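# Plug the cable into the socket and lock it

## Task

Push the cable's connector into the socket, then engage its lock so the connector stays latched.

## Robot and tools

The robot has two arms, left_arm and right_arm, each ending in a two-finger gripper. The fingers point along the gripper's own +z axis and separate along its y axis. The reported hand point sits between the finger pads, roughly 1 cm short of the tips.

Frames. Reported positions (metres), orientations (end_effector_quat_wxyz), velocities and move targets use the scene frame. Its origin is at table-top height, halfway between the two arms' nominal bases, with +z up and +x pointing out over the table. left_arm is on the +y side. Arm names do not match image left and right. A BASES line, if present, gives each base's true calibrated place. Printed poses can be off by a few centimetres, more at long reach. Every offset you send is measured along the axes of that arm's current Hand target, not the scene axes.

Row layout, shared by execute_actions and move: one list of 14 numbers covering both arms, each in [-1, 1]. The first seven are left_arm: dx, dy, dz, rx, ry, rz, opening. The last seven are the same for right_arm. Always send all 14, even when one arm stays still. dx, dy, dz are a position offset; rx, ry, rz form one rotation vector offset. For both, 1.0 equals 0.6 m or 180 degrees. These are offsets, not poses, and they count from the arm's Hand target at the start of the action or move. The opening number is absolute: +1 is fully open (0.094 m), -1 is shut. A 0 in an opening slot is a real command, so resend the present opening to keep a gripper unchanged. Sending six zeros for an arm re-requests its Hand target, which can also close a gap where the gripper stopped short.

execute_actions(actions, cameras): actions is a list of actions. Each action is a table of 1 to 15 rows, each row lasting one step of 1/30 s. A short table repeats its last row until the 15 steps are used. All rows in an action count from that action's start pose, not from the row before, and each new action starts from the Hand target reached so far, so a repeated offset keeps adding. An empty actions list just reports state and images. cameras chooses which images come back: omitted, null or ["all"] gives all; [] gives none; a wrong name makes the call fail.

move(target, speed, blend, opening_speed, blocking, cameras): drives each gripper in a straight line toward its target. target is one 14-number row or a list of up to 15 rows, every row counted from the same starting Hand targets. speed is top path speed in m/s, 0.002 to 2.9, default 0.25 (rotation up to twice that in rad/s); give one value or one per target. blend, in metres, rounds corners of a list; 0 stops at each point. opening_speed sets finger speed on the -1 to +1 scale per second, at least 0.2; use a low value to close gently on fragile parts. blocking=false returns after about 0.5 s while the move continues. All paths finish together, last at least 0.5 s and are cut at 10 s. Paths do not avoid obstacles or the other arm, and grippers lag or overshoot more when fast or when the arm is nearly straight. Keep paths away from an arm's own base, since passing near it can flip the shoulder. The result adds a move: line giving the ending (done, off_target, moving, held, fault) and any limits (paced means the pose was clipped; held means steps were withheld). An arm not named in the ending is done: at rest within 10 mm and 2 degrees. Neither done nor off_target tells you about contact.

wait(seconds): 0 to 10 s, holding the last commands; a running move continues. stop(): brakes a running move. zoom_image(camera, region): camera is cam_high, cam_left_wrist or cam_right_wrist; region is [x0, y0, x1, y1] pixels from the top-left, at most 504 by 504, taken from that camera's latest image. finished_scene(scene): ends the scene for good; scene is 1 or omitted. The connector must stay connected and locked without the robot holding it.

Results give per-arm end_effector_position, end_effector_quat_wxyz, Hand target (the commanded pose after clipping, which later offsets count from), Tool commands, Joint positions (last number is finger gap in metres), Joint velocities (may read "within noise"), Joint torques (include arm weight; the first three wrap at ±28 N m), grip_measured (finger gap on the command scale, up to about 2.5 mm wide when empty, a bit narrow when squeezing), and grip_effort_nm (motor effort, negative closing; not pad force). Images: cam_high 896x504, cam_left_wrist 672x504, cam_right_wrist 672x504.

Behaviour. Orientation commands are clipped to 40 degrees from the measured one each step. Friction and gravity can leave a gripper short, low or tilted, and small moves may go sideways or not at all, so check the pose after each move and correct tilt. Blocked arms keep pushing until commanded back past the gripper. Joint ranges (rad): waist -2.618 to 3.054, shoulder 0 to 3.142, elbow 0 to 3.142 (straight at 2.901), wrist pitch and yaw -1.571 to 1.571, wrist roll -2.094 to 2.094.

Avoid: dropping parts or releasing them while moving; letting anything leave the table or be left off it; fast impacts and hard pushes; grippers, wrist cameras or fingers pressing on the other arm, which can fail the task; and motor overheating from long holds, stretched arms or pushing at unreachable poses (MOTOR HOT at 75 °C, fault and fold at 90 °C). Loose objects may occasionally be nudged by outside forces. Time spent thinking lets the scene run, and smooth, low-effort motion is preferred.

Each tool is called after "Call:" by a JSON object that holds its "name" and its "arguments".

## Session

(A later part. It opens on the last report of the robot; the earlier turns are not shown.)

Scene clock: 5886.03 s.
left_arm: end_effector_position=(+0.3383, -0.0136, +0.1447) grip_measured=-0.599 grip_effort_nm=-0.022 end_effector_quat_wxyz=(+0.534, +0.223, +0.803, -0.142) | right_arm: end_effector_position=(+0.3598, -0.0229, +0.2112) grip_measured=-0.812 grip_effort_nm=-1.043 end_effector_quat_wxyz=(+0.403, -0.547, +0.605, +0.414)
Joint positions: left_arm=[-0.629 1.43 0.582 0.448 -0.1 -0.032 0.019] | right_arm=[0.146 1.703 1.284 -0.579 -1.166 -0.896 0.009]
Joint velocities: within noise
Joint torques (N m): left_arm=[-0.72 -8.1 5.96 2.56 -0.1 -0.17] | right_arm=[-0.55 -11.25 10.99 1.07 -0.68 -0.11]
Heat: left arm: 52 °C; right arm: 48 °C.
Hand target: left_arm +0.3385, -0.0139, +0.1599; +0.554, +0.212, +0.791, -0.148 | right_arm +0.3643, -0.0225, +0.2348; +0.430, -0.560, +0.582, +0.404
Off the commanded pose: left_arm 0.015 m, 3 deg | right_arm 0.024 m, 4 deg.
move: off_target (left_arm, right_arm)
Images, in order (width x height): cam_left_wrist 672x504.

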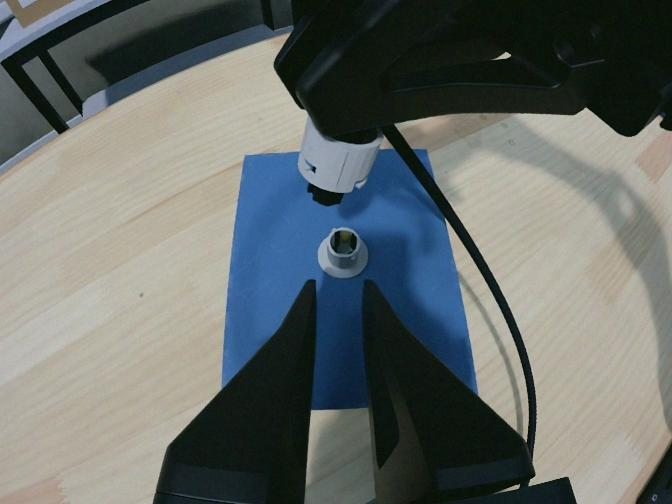

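Call:
{"name": "zoom_image", "arguments": {"camera": "cam_left_wrist", "region": [328, 226, 360, 258]}}

Call:
{"name": "zoom_image", "arguments": {"camera": "cam_left_wrist", "region": [302, 176, 348, 210]}}

Scaled by 15.750 from the camera's 672x504 image, which has a finer 960x720 frame.

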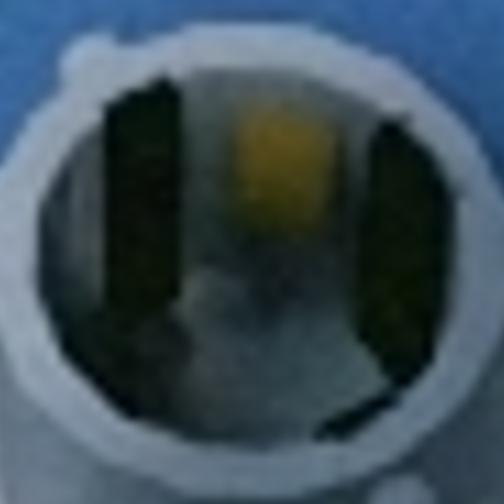

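Scaled by 10.957 from the camera's 672x504 image, which has a finer 960x720 frame.

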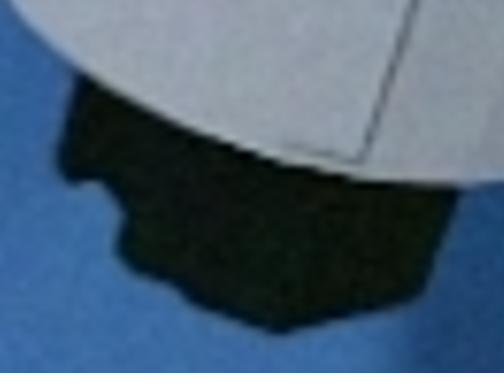

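Call:
{"name": "move", "arguments": {"target": [0,0,0,0,0,0,-0.6,0.0058,-0.0009,-0.01825,0,0,0,-0.95], "speed": 0.08, "cameras": []}}

Scene clock: 5937.73 s.
left_arm: end_effector_position=(+0.3384, -0.0134, +0.1448) grip_measured=-0.599 grip_effort_nm=-0.027 end_effector_quat_wxyz=(+0.535, +0.222, +0.803, -0.142) | right_arm: end_effector_position=(+0.3590, -0.0338, +0.2132) grip_measured=-0.812 grip_effort_nm=-1.048 end_effector_quat_wxyz=(+0.405, -0.548, +0.603, +0.413)
Joint positions: left_arm=[-0.629 1.43 0.582 0.448 -0.101 -0.033 0.019] | right_arm=[0.115 1.703 1.3 -0.653 -1.182 -0.965 0.009]
Joint velocities: within noise
Joint torques (N m): left_arm=[-0.66 -8.13 5.97 2.57 -0.14 -0.17] | right_arm=[-0.76 -10.44 11.23 0.96 -0.74 -0.14]
Heat: left arm: 50 °C; right arm: 49 °C.
Hand target: left_arm +0.3385, -0.0140, +0.1600; +0.554, +0.212, +0.791, -0.148 | right_arm +0.3643, -0.0340, +0.2348; +0.430, -0.560, +0.582, +0.404
Off the commanded pose: left_arm 0.015 m, 3 deg | right_arm 0.022 m, 4 deg.
move: off_target (left_arm, right_arm)
No camera images: "cameras" was empty.

Call:
{"name": "move", "arguments": {"target": [0.0127,-0.0126,-0.0349,0,-0.1111,0,-0.6,0.1110,0.0023,0.0556,0,0,0,-0.95], "speed": 0.07, "cameras": ["cam_left_wrist"]}}

Call:
{"name": "zoom_image", "arguments": {"camera": "cam_left_wrist", "region": [280, 170, 380, 270]}}

Scene clock: 5966.53 s.
left_arm: end_effector_position=(+0.3160, -0.0097, +0.1597) grip_measured=-0.599 grip_effort_nm=-0.032 end_effector_quat_wxyz=(+0.678, +0.184, +0.686, -0.188) | right_arm: end_effector_position=(+0.3655, -0.0257, +0.1632) grip_measured=-0.812 grip_effort_nm=-1.048 end_effector_quat_wxyz=(+0.429, -0.558, +0.586, +0.403)
Joint positions: left_arm=[-0.679 1.629 0.293 1.325 -0.156 -0.01 0.019] | right_arm=[0.133 1.757 1.123 -0.315 -1.182 -0.918 0.009]
Joint velocities: within noise
Joint torques (N m): left_arm=[-0.79 -4.03 4.08 2.58 -0.14 0.06] | right_arm=[0.51 -9.1 5.68 1.34 -0.55 0.11]
Heat: left arm: 51 °C; right arm: 48 °C.
Hand target: left_arm +0.3155, -0.0093, +0.1601; +0.683, +0.183, +0.683, -0.183 | right_arm +0.3643, -0.0223, +0.1613; -0.430, +0.560, -0.582, -0.404
Off the commanded pose: left_arm 0.001 m, 1 deg | right_arm 0.004 m, 1 deg.
move: done
Images, in order (width x height): cam_left_wrist 672x504.

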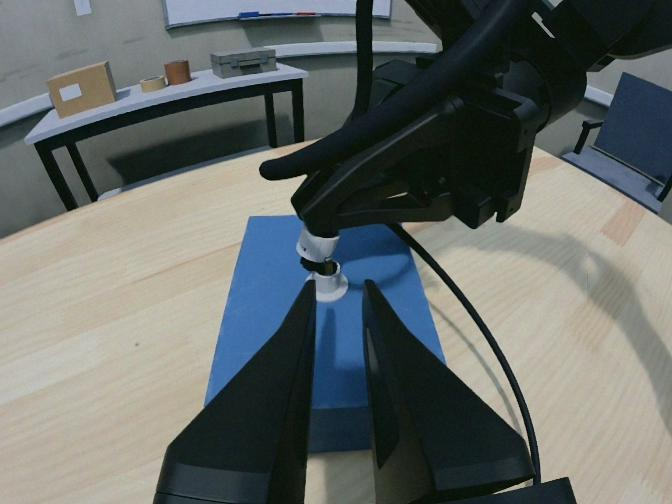

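Scaled by 5.040 from the camera's 672x504 image, which has a finer 960x720 frame.

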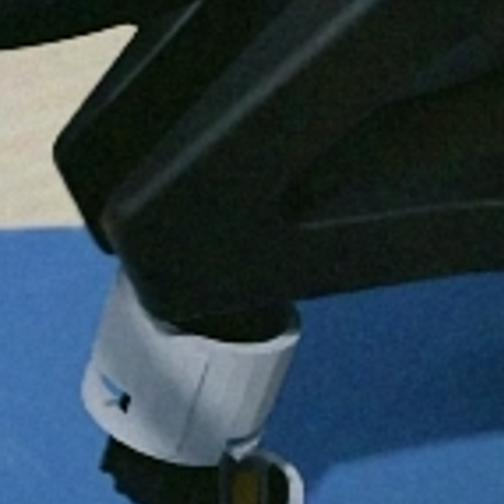

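Call:
{"name": "zoom_image", "arguments": {"camera": "cam_left_wrist", "region": [290, 220, 350, 300]}}

Scaled by 6.300 from the camera's 672x504 image, which has a finer 960x720 frame.

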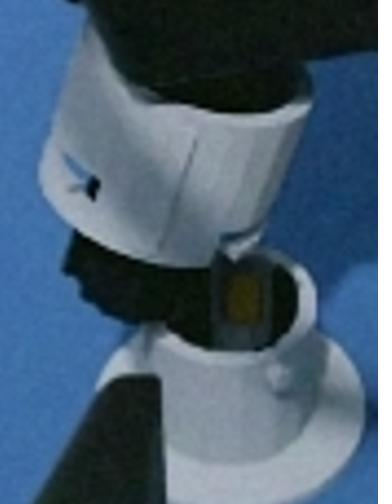

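Call:
{"name": "move", "arguments": {"target": [[0,0,0,0,0,0,-0.6,-0.1167,-0.0013,-0.0371,0,0,0,-0.95],[0,0,0,0,0,0,-0.6,-0.0955,-0.0047,-0.1038,0,0,0,-0.95]], "speed": 0.09, "cameras": ["cam_left_wrist"]}}

Scene clock: 6055.27 s.
left_arm: end_effector_position=(+0.3161, -0.0096, +0.1601) grip_measured=-0.599 grip_effort_nm=-0.017 end_effector_quat_wxyz=(+0.678, +0.184, +0.686, -0.188) | right_arm: end_effector_position=(+0.3580, -0.0648, +0.2208) grip_measured=-0.812 grip_effort_nm=-1.048 end_effector_quat_wxyz=(+0.413, -0.552, +0.598, +0.409)
Joint positions: left_arm=[-0.679 1.629 0.293 1.327 -0.157 -0.009 0.019] | right_arm=[0.024 1.725 1.375 -0.901 -1.222 -1.196 0.009]
Joint velocities: within noise
Joint torques (N m): left_arm=[-0.75 -4 4.04 2.59 -0.14 0.04] | right_arm=[-0.47 -8.55 10.85 0.6 -0.78 -0.15]
Heat: left arm: 53 °C; right arm: 45 °C.
Hand target: left_arm +0.3155, -0.0093, +0.1600; +0.683, +0.183, +0.683, -0.183 | right_arm +0.3644, -0.0644, +0.2348; -0.430, +0.560, -0.582, -0.404
Off the commanded pose: left_arm 0.001 m, 1 deg | right_arm 0.015 m, 3 deg.
move: off_target (right_arm)
Images, in order (width x height): cam_left_wrist 672x504.

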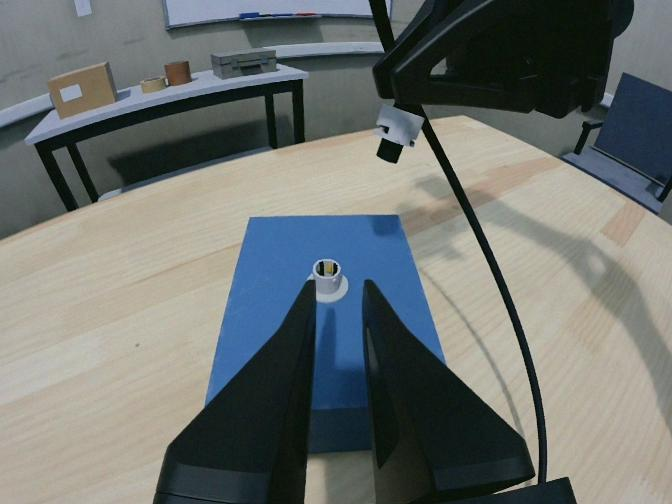

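Call:
{"name": "zoom_image", "arguments": {"camera": "cam_left_wrist", "region": [365, 90, 435, 170]}}

Call:
{"name": "zoom_image", "arguments": {"camera": "cam_left_wrist", "region": [306, 252, 350, 306]}}

Scaled by 6.300 from the camera's 672x504 image, which has a finer 960x720 frame.

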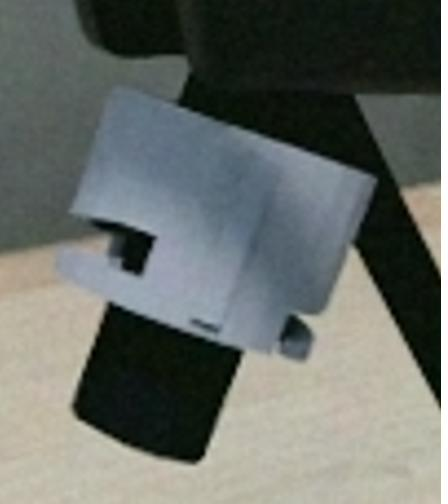

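Scaled by 9.333 from the camera's 672x504 image, which has a finer 960x720 frame.

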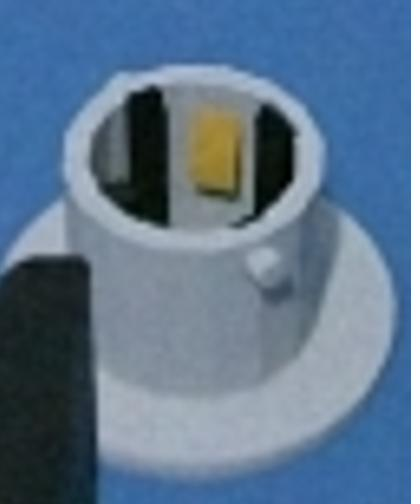

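Call:
{"name": "move", "arguments": {"target": [0,0,0,0,0,0,-0.6,0.1276,0.0023,0.0570,0,0,0,-0.95], "speed": 0.08, "cameras": ["cam_left_wrist"]}}

Call:
{"name": "zoom_image", "arguments": {"camera": "cam_left_wrist", "region": [290, 210, 390, 310]}}

Scene clock: 6103.10 s.
left_arm: end_effector_position=(+0.3161, -0.0096, +0.1601) grip_measured=-0.599 grip_effort_nm=-0.032 end_effector_quat_wxyz=(+0.679, +0.184, +0.686, -0.188) | right_arm: end_effector_position=(+0.3660, -0.0585, +0.1508) grip_measured=-0.812 grip_effort_nm=-1.043 end_effector_quat_wxyz=(+0.427, -0.558, +0.588, +0.401)
Joint positions: left_arm=[-0.679 1.629 0.293 1.327 -0.157 -0.009 0.019] | right_arm=[0.039 1.798 1.159 -0.529 -1.222 -1.148 0.009]
Joint velocities: within noise
Joint torques (N m): left_arm=[-0.8 -4.01 4.03 2.6 -0.14 0.04] | right_arm=[0.58 -9.76 5.37 1.05 -0.71 0.13]
Heat: left arm: 54 °C; right arm: 46 °C.
Hand target: left_arm +0.3155, -0.0093, +0.1600; +0.683, +0.183, +0.683, -0.183 | right_arm +0.3643, -0.0550, +0.1514; -0.430, +0.560, -0.582, -0.404
Off the commanded pose: left_arm 0.001 m, 1 deg | right_arm 0.004 m, 1 deg.
move: done
Images, in order (width x height): cam_left_wrist 672x504.

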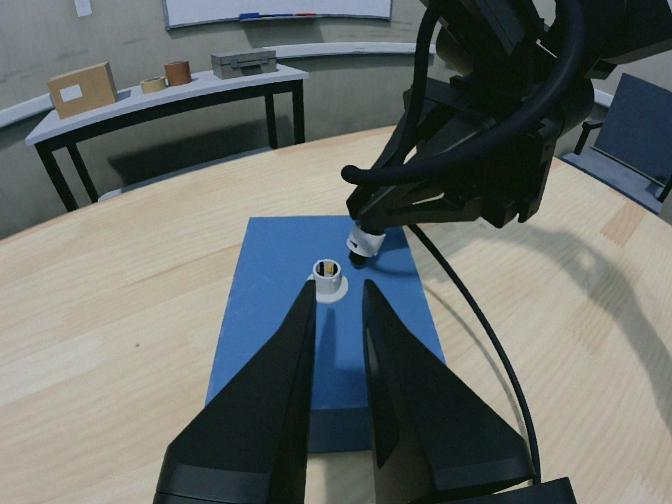

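Scaled by 5.040 from the camera's 672x504 image, which has a finer 960x720 frame.

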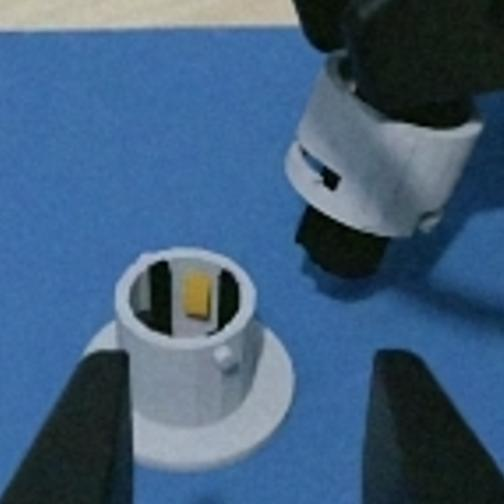

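Call:
{"name": "move", "arguments": {"target": [0,0,0,0,0,0,-0.6,-0.0076,0.0012,0.0238,0,0,0,-0.95], "speed": 0.03, "cameras": ["cam_left_wrist"]}}

Call:
{"name": "zoom_image", "arguments": {"camera": "cam_left_wrist", "region": [290, 210, 390, 310]}}

Scene clock: 6113.67 s.
left_arm: end_effector_position=(+0.3161, -0.0096, +0.1602) grip_measured=-0.599 grip_effort_nm=-0.022 end_effector_quat_wxyz=(+0.679, +0.184, +0.686, -0.188) | right_arm: end_effector_position=(+0.3660, -0.0476, +0.1457) grip_measured=-0.812 grip_effort_nm=-1.053 end_effector_quat_wxyz=(+0.418, -0.548, +0.598, +0.410)
Joint positions: left_arm=[-0.679 1.629 0.293 1.328 -0.157 -0.009 0.019] | right_arm=[0.071 1.798 1.127 -0.426 -1.21 -1.036 0.009]
Joint velocities: within noise
Joint torques (N m): left_arm=[-0.77 -3.99 4.07 2.59 -0.13 0.04] | right_arm=[1.55 -11.03 5.55 1.36 -0.6 0.07]
Heat: left arm: 54 °C; right arm: 45 °C.
Hand target: left_arm +0.3155, -0.0093, +0.1600; +0.683, +0.183, +0.683, -0.183 | right_arm +0.3644, -0.0401, +0.1515; +0.430, -0.560, +0.582, +0.404
Off the commanded pose: left_arm 0.001 m, 1 deg | right_arm 0.010 m, 3 deg.
move: off_target (right_arm)
Images, in order (width x height): cam_left_wrist 672x504.

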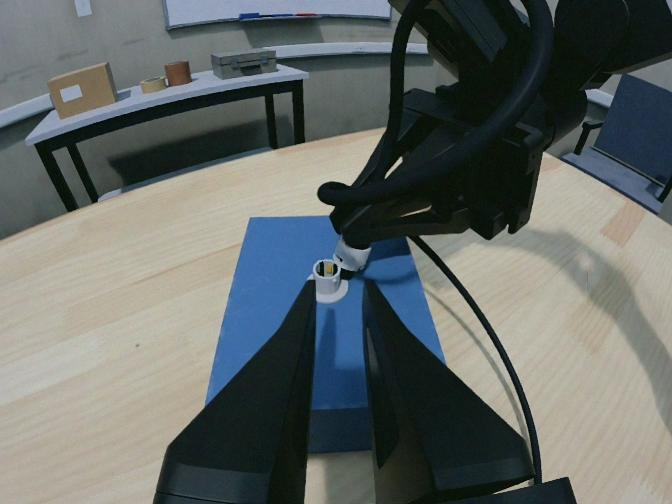

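Scaled by 5.040 from the camera's 672x504 image, which has a finer 960x720 frame.

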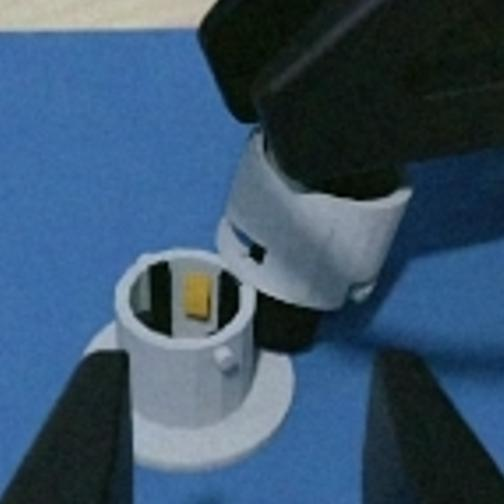

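Call:
{"name": "move", "arguments": {"target": [[0,0,0,0,0,0,-0.6,0.0076,-0.0012,-0.0238,0,0,0,-0.95],[0,0,0,0,0,0,-0.6,-0.1199,-0.0035,-0.0809,0,0,0,-0.95]], "speed": [0.04, 0.09], "cameras": []}}

Call:
{"name": "move", "arguments": {"target": [0,0,0,0,0,0,-0.6,0,0,0,0,0.1111,0,-0.95], "speed": 0.15, "cameras": ["cam_left_wrist"]}}

Call:
{"name": "zoom_image", "arguments": {"camera": "cam_left_wrist", "region": [360, 60, 460, 180]}}

Scene clock: 6167.00 s.
left_arm: end_effector_position=(+0.3161, -0.0096, +0.1603) grip_measured=-0.599 grip_effort_nm=-0.022 end_effector_quat_wxyz=(+0.679, +0.184, +0.686, -0.188) | right_arm: end_effector_position=(+0.3597, -0.0626, +0.2092) grip_measured=-0.812 grip_effort_nm=-1.048 end_effector_quat_wxyz=(+0.401, -0.548, +0.603, +0.419)
Joint positions: left_arm=[-0.679 1.629 0.293 1.328 -0.157 -0.009 0.019] | right_arm=[0.029 1.758 1.373 -0.903 -1.222 -1.2 0.009]
Joint velocities: within noise
Joint torques (N m): left_arm=[-0.73 -4.08 4.05 2.59 -0.14 0.05] | right_arm=[-1.02 -12.38 10.85 0.56 -0.77 -0.12]
Heat: left arm: 54 °C; right arm: 49 °C.
Hand target: left_arm +0.3155, -0.0093, +0.1600; +0.683, +0.183, +0.683, -0.183 | right_arm +0.3643, -0.0645, +0.2347; +0.430, -0.560, +0.582, +0.404
Off the commanded pose: left_arm 0.001 m, 1 deg | right_arm 0.026 m, 5 deg.
move: off_target (right_arm)
No camera images: "cameras" was empty.

Scene clock: 6168.90 s.
left_arm: end_effector_position=(+0.3161, -0.0096, +0.1603) grip_measured=-0.599 grip_effort_nm=-0.032 end_effector_quat_wxyz=(+0.679, +0.184, +0.686, -0.188) | right_arm: end_effector_position=(+0.3596, -0.0680, +0.2236) grip_measured=-0.812 grip_effort_nm=-1.048 end_effector_quat_wxyz=(+0.309, -0.610, +0.661, +0.309)
Joint positions: left_arm=[-0.679 1.629 0.293 1.328 -0.157 -0.009 0.019] | right_arm=[0.093 1.776 1.655 -1.228 -0.886 -1.247 0.009]
Joint velocities: within noise
Joint torques (N m): left_arm=[-0.77 -4 4.01 2.59 -0.15 0.05] | right_arm=[0.34 -9.02 10.59 0.52 -0.55 -0.13]
Heat: left arm: 54 °C; right arm: 49 °C.
Hand target: left_arm +0.3155, -0.0093, +0.1600; +0.683, +0.183, +0.683, -0.183 | right_arm +0.3644, -0.0645, +0.2348; -0.323, +0.621, -0.648, -0.301
Off the commanded pose: left_arm 0.001 m, 1 deg | right_arm 0.013 m, 3 deg.
move: off_target (right_arm)
Images, in order (width x height): cam_left_wrist 672x504.

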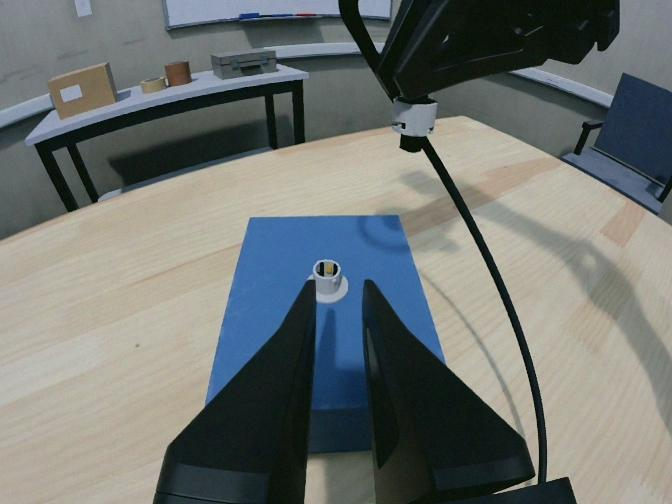

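Scaled by 4.200 from the camera's 672x504 image, which has a finer 960x720 frame.

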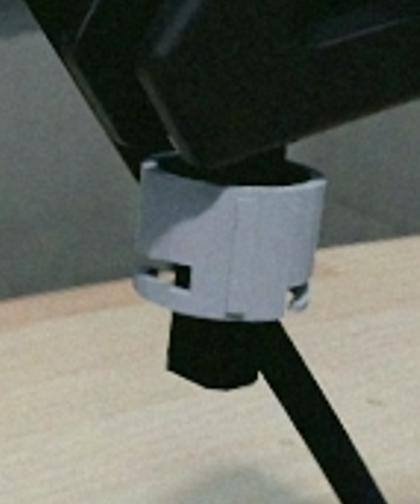

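Call:
{"name": "move", "arguments": {"target": [[0,0,0,0,0,0,-0.6,-0.0305,0.0024,0.0396,0,-0.025,0,-0.95],[0,0,0,0,0,0,-0.6,0.0545,0.0047,0.1295,0,-0.025,0,-0.95]], "speed": 0.08, "cameras": ["cam_left_wrist"]}}

Call:
{"name": "zoom_image", "arguments": {"camera": "cam_left_wrist", "region": [280, 210, 370, 310]}}

Scene clock: 6195.60 s.
left_arm: end_effector_position=(+0.3161, -0.0096, +0.1603) grip_measured=-0.599 grip_effort_nm=-0.027 end_effector_quat_wxyz=(+0.679, +0.184, +0.686, -0.188) | right_arm: end_effector_position=(+0.3651, -0.0268, +0.1596) grip_measured=-0.812 grip_effort_nm=-1.043 end_effector_quat_wxyz=(+0.341, -0.607, +0.640, +0.324)
Joint positions: left_arm=[-0.679 1.629 0.293 1.328 -0.157 -0.009 0.019] | right_arm=[0.188 1.776 1.343 -0.74 -0.921 -1.084 0.009]
Joint velocities: within noise
Joint torques (N m): left_arm=[-0.76 -4 4.05 2.59 -0.14 0.04] | right_arm=[0.57 -10.18 5.67 1.1 -0.57 0.1]
Heat: left arm: 55 °C; right arm: 46 °C.
Hand target: left_arm +0.3155, -0.0093, +0.1600; +0.683, +0.183, +0.683, -0.183 | right_arm +0.3643, -0.0229, +0.1614; -0.348, +0.609, -0.635, -0.325
Off the commanded pose: left_arm 0.001 m, 1 deg | right_arm 0.004 m, 1 deg.
move: done
Images, in order (width x height): cam_left_wrist 672x504.

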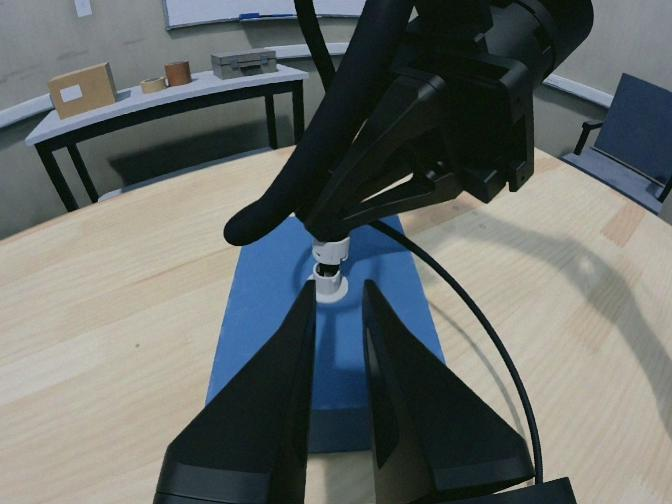

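Scaled by 5.040 from the camera's 672x504 image, which has a finer 960x720 frame.

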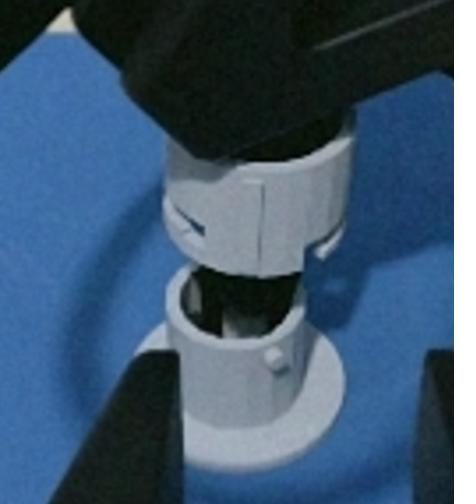

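Call:
{"name": "zoom_image", "arguments": {"camera": "cam_left_wrist", "region": [306, 232, 356, 302]}}

Call:
{"name": "zoom_image", "arguments": {"camera": "cam_left_wrist", "region": [312, 256, 346, 284]}}

Scaled by 7.200 from the camera's 672x504 image, which has a finer 960x720 frame.

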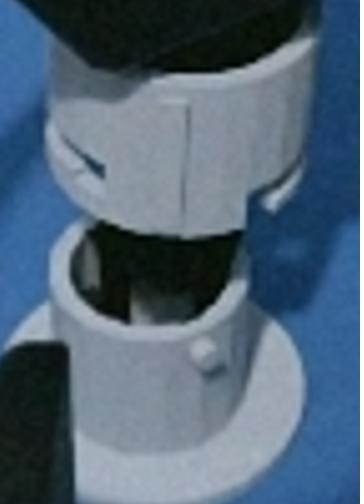

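Scaled by 14.824 from the camera's 672x504 image, which has a finer 960x720 frame.

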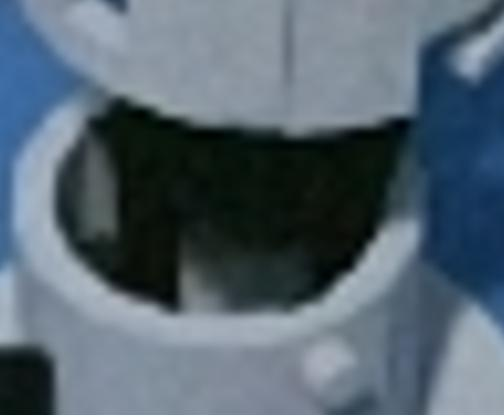

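Call:
{"name": "zoom_image", "arguments": {"camera": "cam_left_wrist", "region": [308, 228, 354, 268]}}

Scaled by 10.957 from the camera's 672x504 image, which has a finer 960x720 frame.

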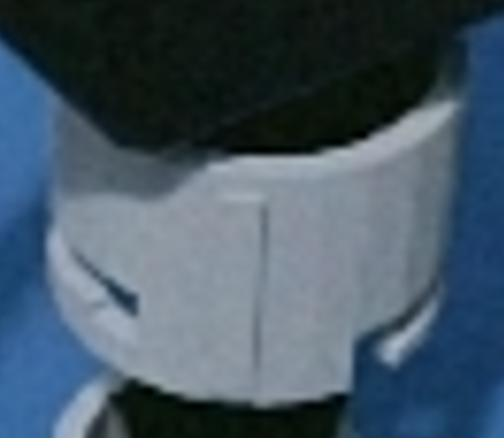

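Call:
{"name": "move", "arguments": {"target": [0,0,0,0,0,0,-0.6,-0.0960,-0.0029,-0.0769,0,0.0239,0,-0.95], "speed": 0.09, "cameras": []}}

Scene clock: 6282.80 s.
left_arm: end_effector_position=(+0.3161, -0.0095, +0.1603) grip_measured=-0.599 grip_effort_nm=-0.022 end_effector_quat_wxyz=(+0.679, +0.184, +0.686, -0.188) | right_arm: end_effector_position=(+0.3610, -0.0347, +0.2214) grip_measured=-0.812 grip_effort_nm=-1.048 end_effector_quat_wxyz=(+0.307, -0.609, +0.662, +0.310)
Joint positions: left_arm=[-0.679 1.629 0.293 1.328 -0.157 -0.009 0.019] | right_arm=[0.188 1.776 1.639 -1.107 -0.859 -1.103 0.009]
Joint velocities: within noise
Joint torques (N m): left_arm=[-0.79 -4.01 4.05 2.59 -0.14 0.05] | right_arm=[0.5 -9.69 10.88 0.78 -0.53 -0.11]
Heat: left arm: 56 °C; right arm: 47 °C.
Hand target: left_arm +0.3155, -0.0093, +0.1600; +0.683, +0.183, +0.683, -0.183 | right_arm +0.3649, -0.0301, +0.2348; -0.324, +0.621, -0.647, -0.302
Off the commanded pose: left_arm 0.001 m, 1 deg | right_arm 0.015 m, 3 deg.
move: off_target (right_arm)
No camera images: "cameras" was empty.

Call:
{"name": "move", "arguments": {"target": [0,0,0,0,0,0,-0.6,0.0846,0.0023,0.0896,0,0,0,-0.95], "speed": 0.07, "cameras": ["cam_left_wrist"]}}

Call:
{"name": "zoom_image", "arguments": {"camera": "cam_left_wrist", "region": [290, 220, 365, 310]}}

Scene clock: 6292.40 s.
left_arm: end_effector_position=(+0.3161, -0.0095, +0.1603) grip_measured=-0.599 grip_effort_nm=-0.022 end_effector_quat_wxyz=(+0.679, +0.184, +0.686, -0.188) | right_arm: end_effector_position=(+0.3645, -0.0220, +0.1638) grip_measured=-0.812 grip_effort_nm=-1.048 end_effector_quat_wxyz=(+0.321, -0.620, +0.650, +0.301)
Joint positions: left_arm=[-0.679 1.629 0.293 1.328 -0.157 -0.009 0.019] | right_arm=[0.221 1.779 1.404 -0.809 -0.847 -1.081 0.009]
Joint velocities: within noise
Joint torques (N m): left_arm=[-0.73 -4.01 4.04 2.59 -0.14 0.03] | right_arm=[0.58 -9.47 5.86 1.1 -0.51 0.16]
Heat: left arm: 56 °C; right arm: 46 °C.
Hand target: left_arm +0.3155, -0.0093, +0.1600; +0.683, +0.183, +0.683, -0.183 | right_arm +0.3649, -0.0183, +0.1618; -0.324, +0.621, -0.647, -0.302
Off the commanded pose: left_arm 0.001 m, 1 deg | right_arm 0.004 m, 1 deg.
move: done
Images, in order (width x height): cam_left_wrist 672x504.

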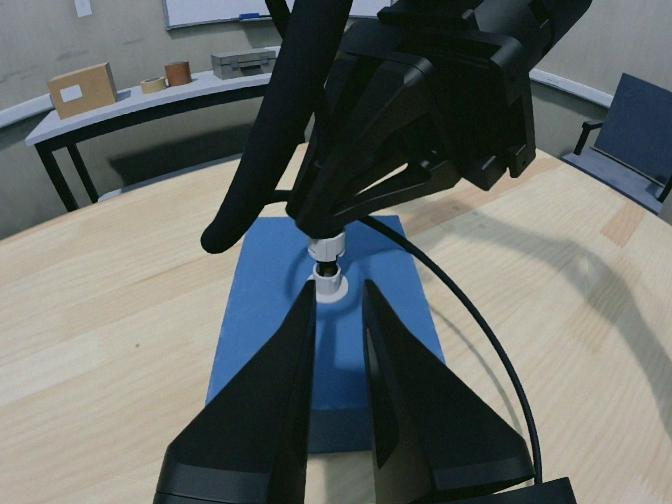

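Scaled by 5.600 from the camera's 672x504 image, which has a finer 960x720 frame.

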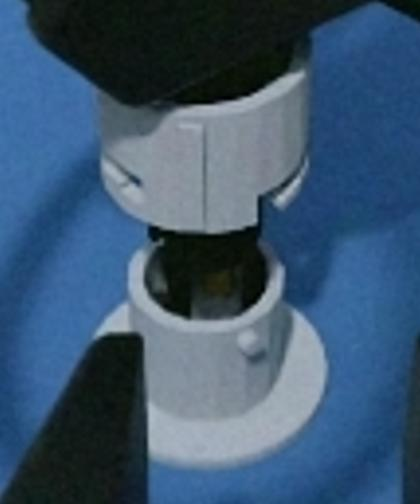

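Call:
{"name": "wait", "arguments": {"seconds": 0.1, "cameras": ["cam_high", "cam_right_wrist"]}}

Call:
{"name": "zoom_image", "arguments": {"camera": "cam_high", "region": [360, 150, 560, 300]}}

Scene clock: 6313.63 s.
left_arm: end_effector_position=(+0.3161, -0.0095, +0.1603) grip_measured=-0.599 grip_effort_nm=-0.027 end_effector_quat_wxyz=(+0.679, +0.184, +0.686, -0.188) | right_arm: end_effector_position=(+0.3648, -0.0219, +0.1639) grip_measured=-0.812 grip_effort_nm=-1.043 end_effector_quat_wxyz=(+0.321, -0.620, +0.650, +0.301)
Joint positions: left_arm=[-0.679 1.629 0.293 1.328 -0.157 -0.009 0.019] | right_arm=[0.221 1.779 1.404 -0.807 -0.847 -1.08 0.009]
Joint velocities: within noise
Joint torques (N m): left_arm=[-0.75 -4.03 4.04 2.58 -0.14 0.05] | right_arm=[0.35 -9.58 5.68 1.15 -0.55 0.13]
Heat: left arm: 56 °C; right arm: 45 °C.
Hand target: left_arm +0.3155, -0.0093, +0.1600; +0.683, +0.183, +0.683, -0.183 | right_arm +0.3648, -0.0182, +0.1619; -0.324, +0.621, -0.647, -0.302
Tool commands: left_gripper/opening=-0.6 right_gripper/opening=-0.95
Off the commanded pose: left_arm 0.001 m, 1 deg | right_arm 0.004 m, 0 deg.
wait: 0.10 s; at rest from the start
Images, in order (width x height): cam_high 896x504, cam_right_wrist 672x504.

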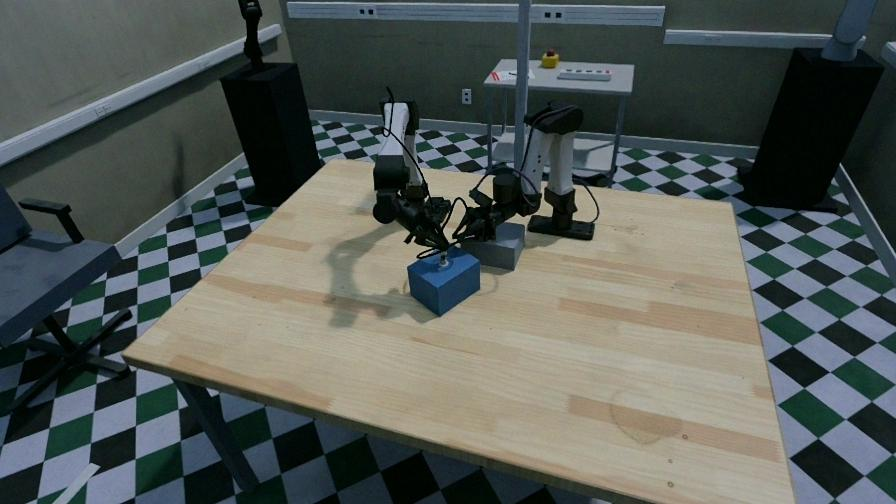

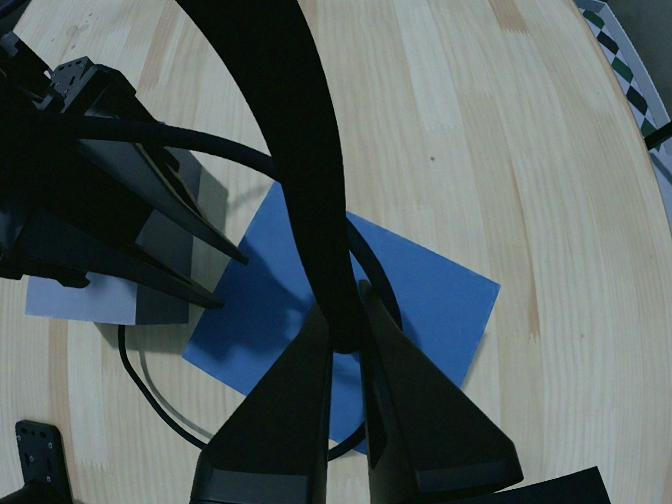

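Scaled by 2.520.

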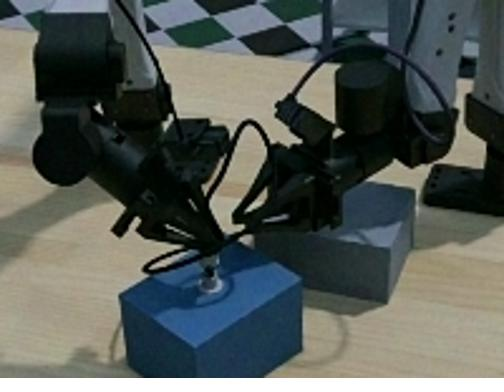

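Call:
{"name": "move", "arguments": {"target": [0,0,0,0,0,0,-0.6,0.0179,-0.0012,0.01475,0,0.0083,0,-0.95], "speed": 0.03, "cameras": ["cam_left_wrist"]}}

Call:
{"name": "zoom_image", "arguments": {"camera": "cam_left_wrist", "region": [290, 220, 365, 310]}}

Scene clock: 6364.83 s.
left_arm: end_effector_position=(+0.3161, -0.0095, +0.1603) grip_measured=-0.599 grip_effort_nm=-0.032 end_effector_quat_wxyz=(+0.679, +0.184, +0.686, -0.188) | right_arm: end_effector_position=(+0.3653, -0.0212, +0.1525) grip_measured=-0.812 grip_effort_nm=-1.053 end_effector_quat_wxyz=(+0.314, -0.622, +0.653, +0.295)
Joint positions: left_arm=[-0.679 1.629 0.293 1.328 -0.157 -0.009 0.019] | right_arm=[0.228 1.791 1.384 -0.783 -0.827 -1.08 0.009]
Joint velocities: within noise
Joint torques (N m): left_arm=[-0.75 -3.99 4.08 2.59 -0.14 0.05] | right_arm=[0.42 -9.21 5.65 1.12 -0.47 0.11]
Heat: left arm: 57 °C; right arm: 45 °C.
Hand target: left_arm +0.3155, -0.0093, +0.1600; +0.683, +0.183, +0.683, -0.183 | right_arm +0.3657, -0.0178, +0.1479; -0.315, +0.625, -0.651, -0.294
Off the commanded pose: left_arm 0.001 m, 1 deg | right_arm 0.006 m, 0 deg.
move: done
Images, in order (width x height): cam_left_wrist 672x504.

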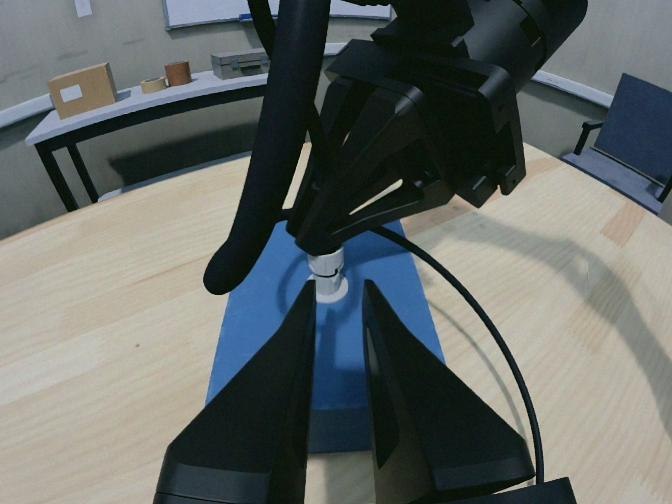

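Scaled by 5.600 from the camera's 672x504 image, which has a finer 960x720 frame.

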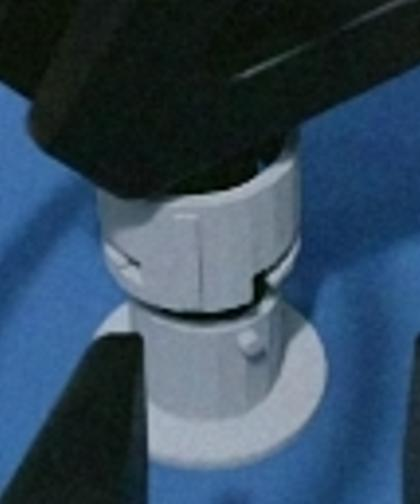

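Call:
{"name": "move", "arguments": {"target": [[0,0,-0.1333,0,0,0,-0.6,-0.1128,-0.0016,-0.0912,0,0,0,-0.95],[0,0,-0.1333,0,0,0,-0.6,-0.0656,0.0500,-0.1505,0,0,0,-0.95]], "speed": 0.09, "cameras": ["cam_right_wrist"]}}

Scene clock: 6448.83 s.
left_arm: end_effector_position=(+0.2470, +0.0291, +0.1547) grip_measured=-0.599 grip_effort_nm=-0.022 end_effector_quat_wxyz=(+0.676, +0.187, +0.689, -0.186) | right_arm: end_effector_position=(+0.3385, -0.0608, +0.2246) grip_measured=-0.812 grip_effort_nm=-1.043 end_effector_quat_wxyz=(+0.301, -0.621, +0.661, +0.294)
Joint positions: left_arm=[-0.773 1.283 0.006 1.258 -0.25 -0.009 0.019] | right_arm=[0.138 1.692 1.578 -1.197 -0.839 -1.209 0.009]
Joint velocities: within noise
Joint torques (N m): left_arm=[-0.75 -4.01 4.48 2.38 -0.15 0.04] | right_arm=[-0.72 -12.05 5.74 0.65 -0.68 -0.11]
Heat: left arm: 57 °C; right arm: 46 °C.
Hand target: left_arm +0.2462, +0.0306, +0.1601; +0.683, +0.183, +0.683, -0.183 | right_arm +0.3327, -0.0618, +0.2349; -0.315, +0.625, -0.651, -0.294
Off the commanded pose: left_arm 0.006 m, 1 deg | right_arm 0.012 m, 2 deg.
move: off_target (right_arm)
Images, in order (width x height): cam_right_wrist 672x504.

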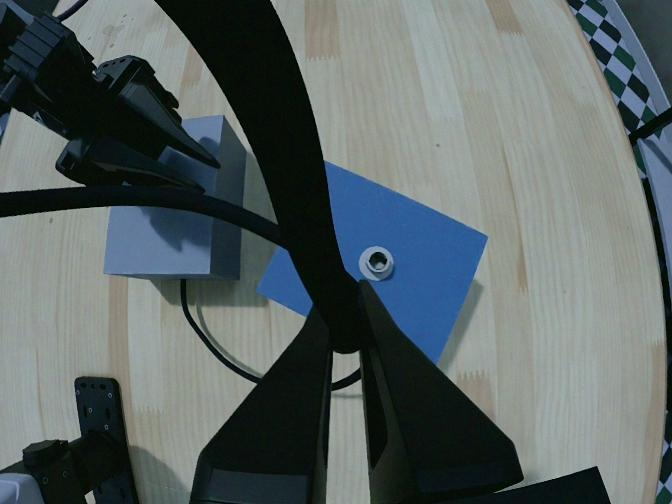

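Call:
{"name": "wait", "arguments": {"seconds": 0, "cameras": ["cam_high","cam_right_wrist","cam_left_wrist"]}}

Call:
{"name": "zoom_image", "arguments": {"camera": "cam_right_wrist", "region": [347, 232, 407, 292]}}

Scene clock: 6478.47 s.
left_arm: end_effector_position=(+0.2471, +0.0293, +0.1544) grip_measured=-0.599 grip_effort_nm=-0.017 end_effector_quat_wxyz=(+0.675, +0.187, +0.689, -0.186) | right_arm: end_effector_position=(+0.3382, -0.0607, +0.2246) grip_measured=-0.812 grip_effort_nm=-1.043 end_effector_quat_wxyz=(+0.301, -0.621, +0.661, +0.294)
Joint positions: left_arm=[-0.773 1.283 0.006 1.256 -0.251 -0.008 0.019] | right_arm=[0.138 1.692 1.578 -1.199 -0.839 -1.211 0.009]
Joint velocities: within noise
Joint torques (N m): left_arm=[-0.76 -3.92 4.42 2.38 -0.14 0.03] | right_arm=[-0.76 -12.07 5.71 0.59 -0.7 -0.11]
Heat: left arm: 58 °C; right arm: 48 °C.
Hand target: left_arm +0.2462, +0.0307, +0.1600; +0.683, +0.183, +0.683, -0.183 | right_arm +0.3327, -0.0618, +0.2349; -0.315, +0.625, -0.651, -0.294
Tool commands: left_gripper/opening=-0.6 right_gripper/opening=-0.95
Off the commanded pose: left_arm 0.006 m, 1 deg | right_arm 0.012 m, 2 deg.

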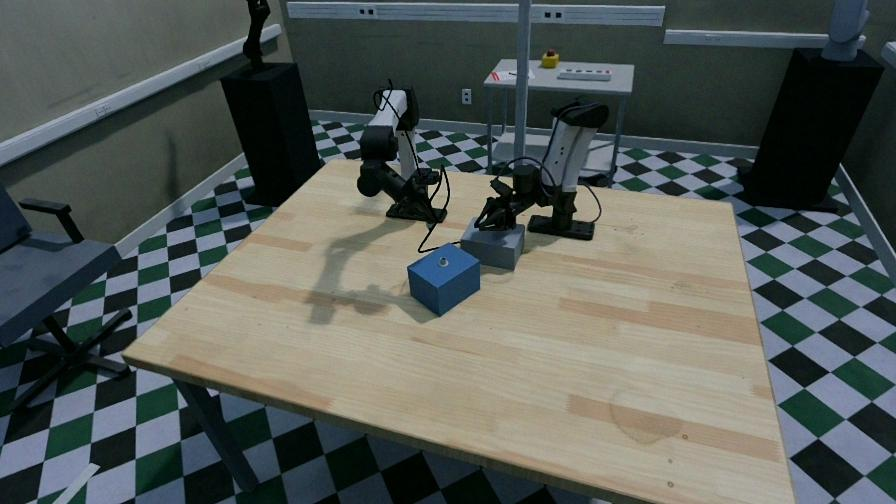

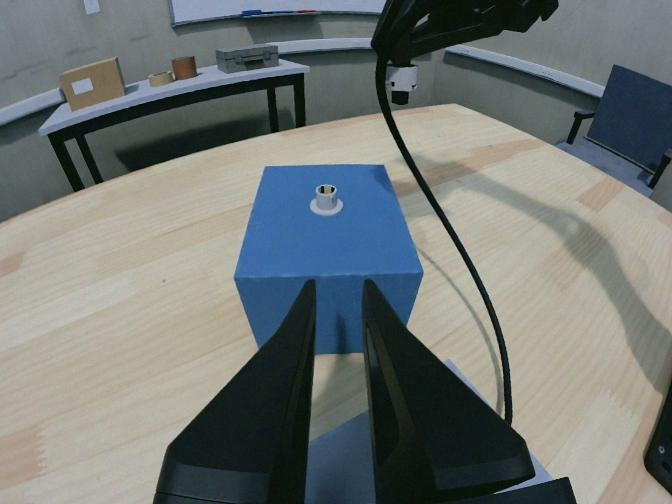

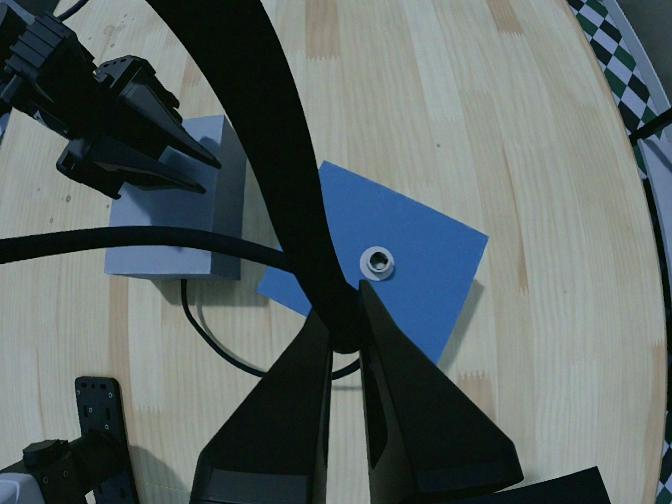

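Scaled by 8.400 from the camera's 672x504 image, which has a finer 960x720 frame.

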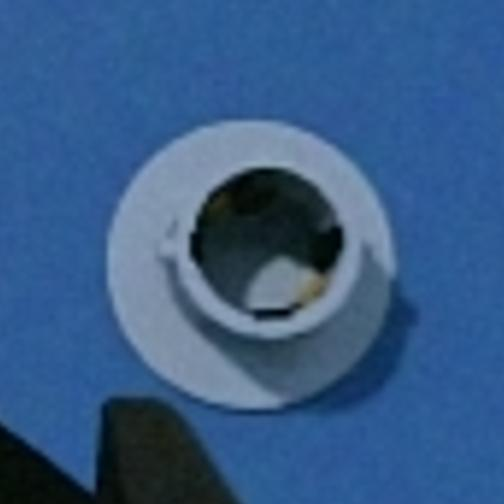

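Call:
{"name": "move", "arguments": {"target": [0,0,0,0,0,0,-0.6,0.0818,-0.001,-0.1012,0,0,0,-0.95], "speed": 0.15, "cameras": ["cam_high","cam_left_wrist"]}}

Scene clock: 6595.00 s.
left_arm: end_effector_position=(+0.2471, +0.0293, +0.1542) grip_measured=-0.599 grip_effort_nm=-0.022 end_effector_quat_wxyz=(+0.675, +0.187, +0.689, -0.185) | right_arm: end_effector_position=(+0.3249, -0.1405, +0.2245) grip_measured=-0.812 grip_effort_nm=-1.053 end_effector_quat_wxyz=(+0.301, -0.621, +0.660, +0.297)
Joint positions: left_arm=[-0.773 1.283 0.006 1.256 -0.251 -0.008 0.019] | right_arm=[-0.117 1.711 1.606 -1.507 -0.872 -1.601 0.009]
Joint velocities: within noise
Joint torques (N m): left_arm=[-0.77 -3.95 4.45 2.4 -0.15 0.02] | right_arm=[-0.44 -7.66 9.8 -0.07 -0.73 -0.11]
Heat: left arm: 57 °C; right arm: 49 °C.
Hand target: left_arm +0.2462, +0.0307, +0.1600; +0.683, +0.183, +0.683, -0.183 | right_arm +0.3296, -0.1397, +0.2349; -0.315, +0.625, -0.651, -0.294
Off the commanded pose: left_arm 0.006 m, 1 deg | right_arm 0.011 m, 2 deg.
move: off_target (right_arm)
Images, in order (width x height): cam_high 896x504, cam_left_wrist 672x504.

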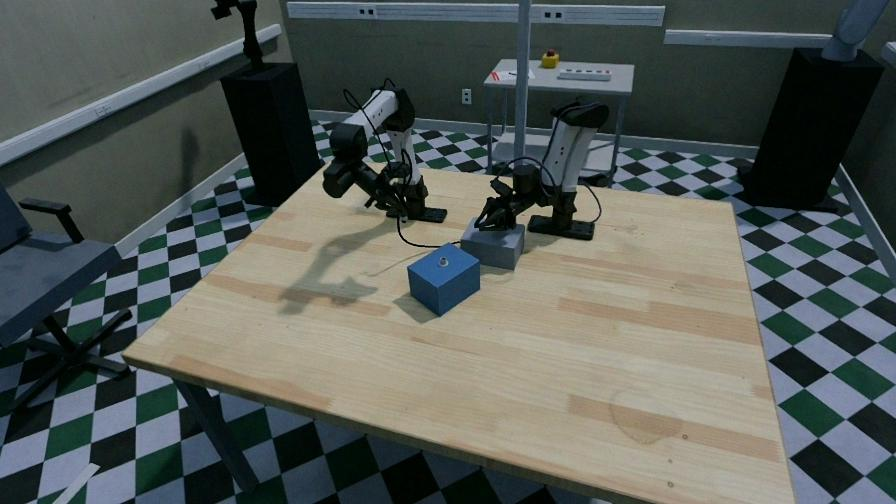

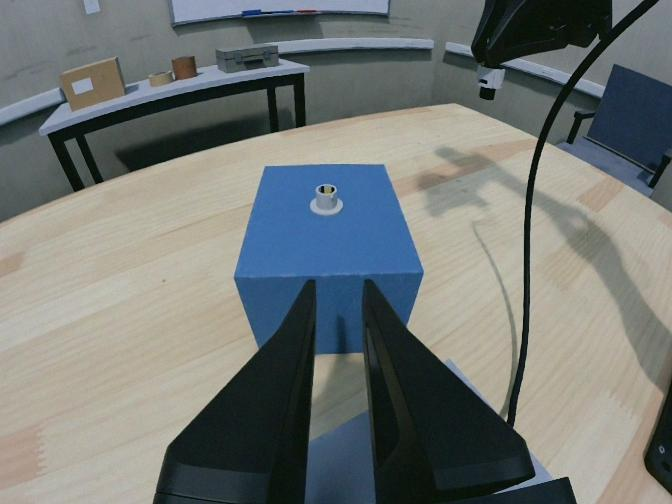

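Call:
{"name": "move", "arguments": {"target": [[-0.0833,0.04,0.1383,0.158,0.2442,0.0654,-0.6,0,0,0,0,0,0,-0.95],[0.0117,0.0267,0.2075,0.158,0.2442,0.0654,-0.6,0,0,0,0,0,0,-0.95]], "speed": [0.2,0.1], "cameras": ["cam_left_wrist","cam_high"]}}

Call:
{"name": "zoom_image", "arguments": {"camera": "cam_left_wrist", "region": [291, 207, 381, 297]}}

Scene clock: 6614.57 s.
left_arm: end_effector_position=(+0.3592, -0.0146, +0.1557) grip_measured=-0.599 grip_effort_nm=-0.032 end_effector_quat_wxyz=(+0.329, +0.463, +0.801, -0.192) | right_arm: end_effector_position=(+0.3245, -0.1404, +0.2246) grip_measured=-0.812 grip_effort_nm=-1.048 end_effector_quat_wxyz=(+0.301, -0.621, +0.660, +0.298)
Joint positions: left_arm=[-0.393 1.641 1.199 -0.461 0.44 0.489 0.019] | right_arm=[-0.117 1.711 1.606 -1.509 -0.873 -1.603 0.009]
Joint velocities: within noise
Joint torques (N m): left_arm=[-0.69 -6.71 6.54 1.92 0.2 -0.12] | right_arm=[-0.57 -7.86 9.98 -0.06 -0.71 -0.11]
Heat: left arm: 57 °C; right arm: 46 °C.
Hand target: left_arm +0.3621, -0.0177, +0.1530; +0.332, +0.462, +0.800, -0.191 | right_arm +0.3295, -0.1397, +0.2349; -0.315, +0.625, -0.651, -0.294
Off the commanded pose: left_arm 0.005 m, 0 deg | right_arm 0.012 m, 2 deg.
move: off_target (right_arm)
Images, in order (width x height): cam_high 896x504, cam_left_wrist 672x504.

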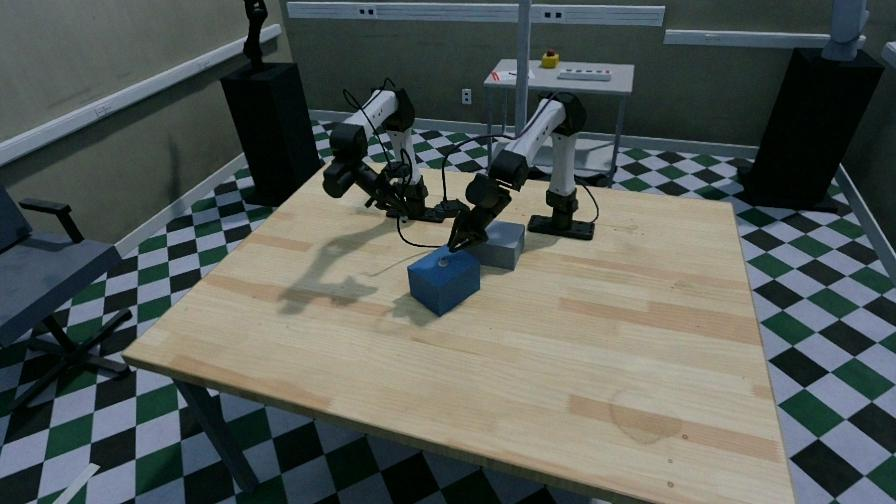

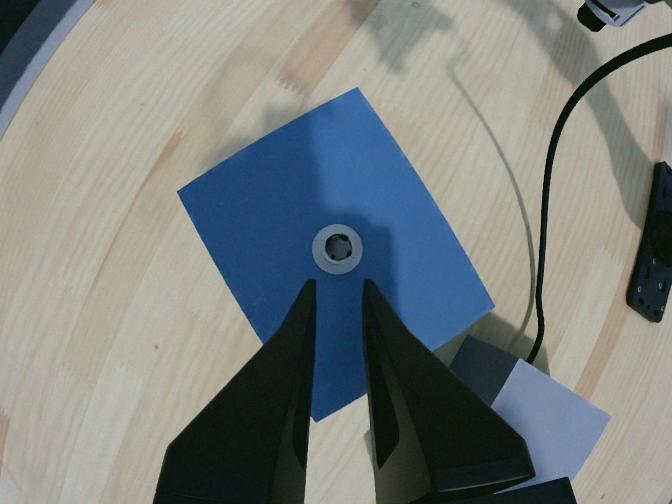

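Scaled by 5.600 from the camera's 672x504 image, which has a finer 960x720 frame.

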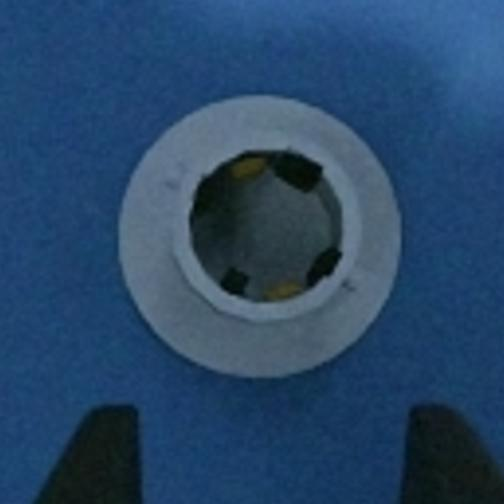

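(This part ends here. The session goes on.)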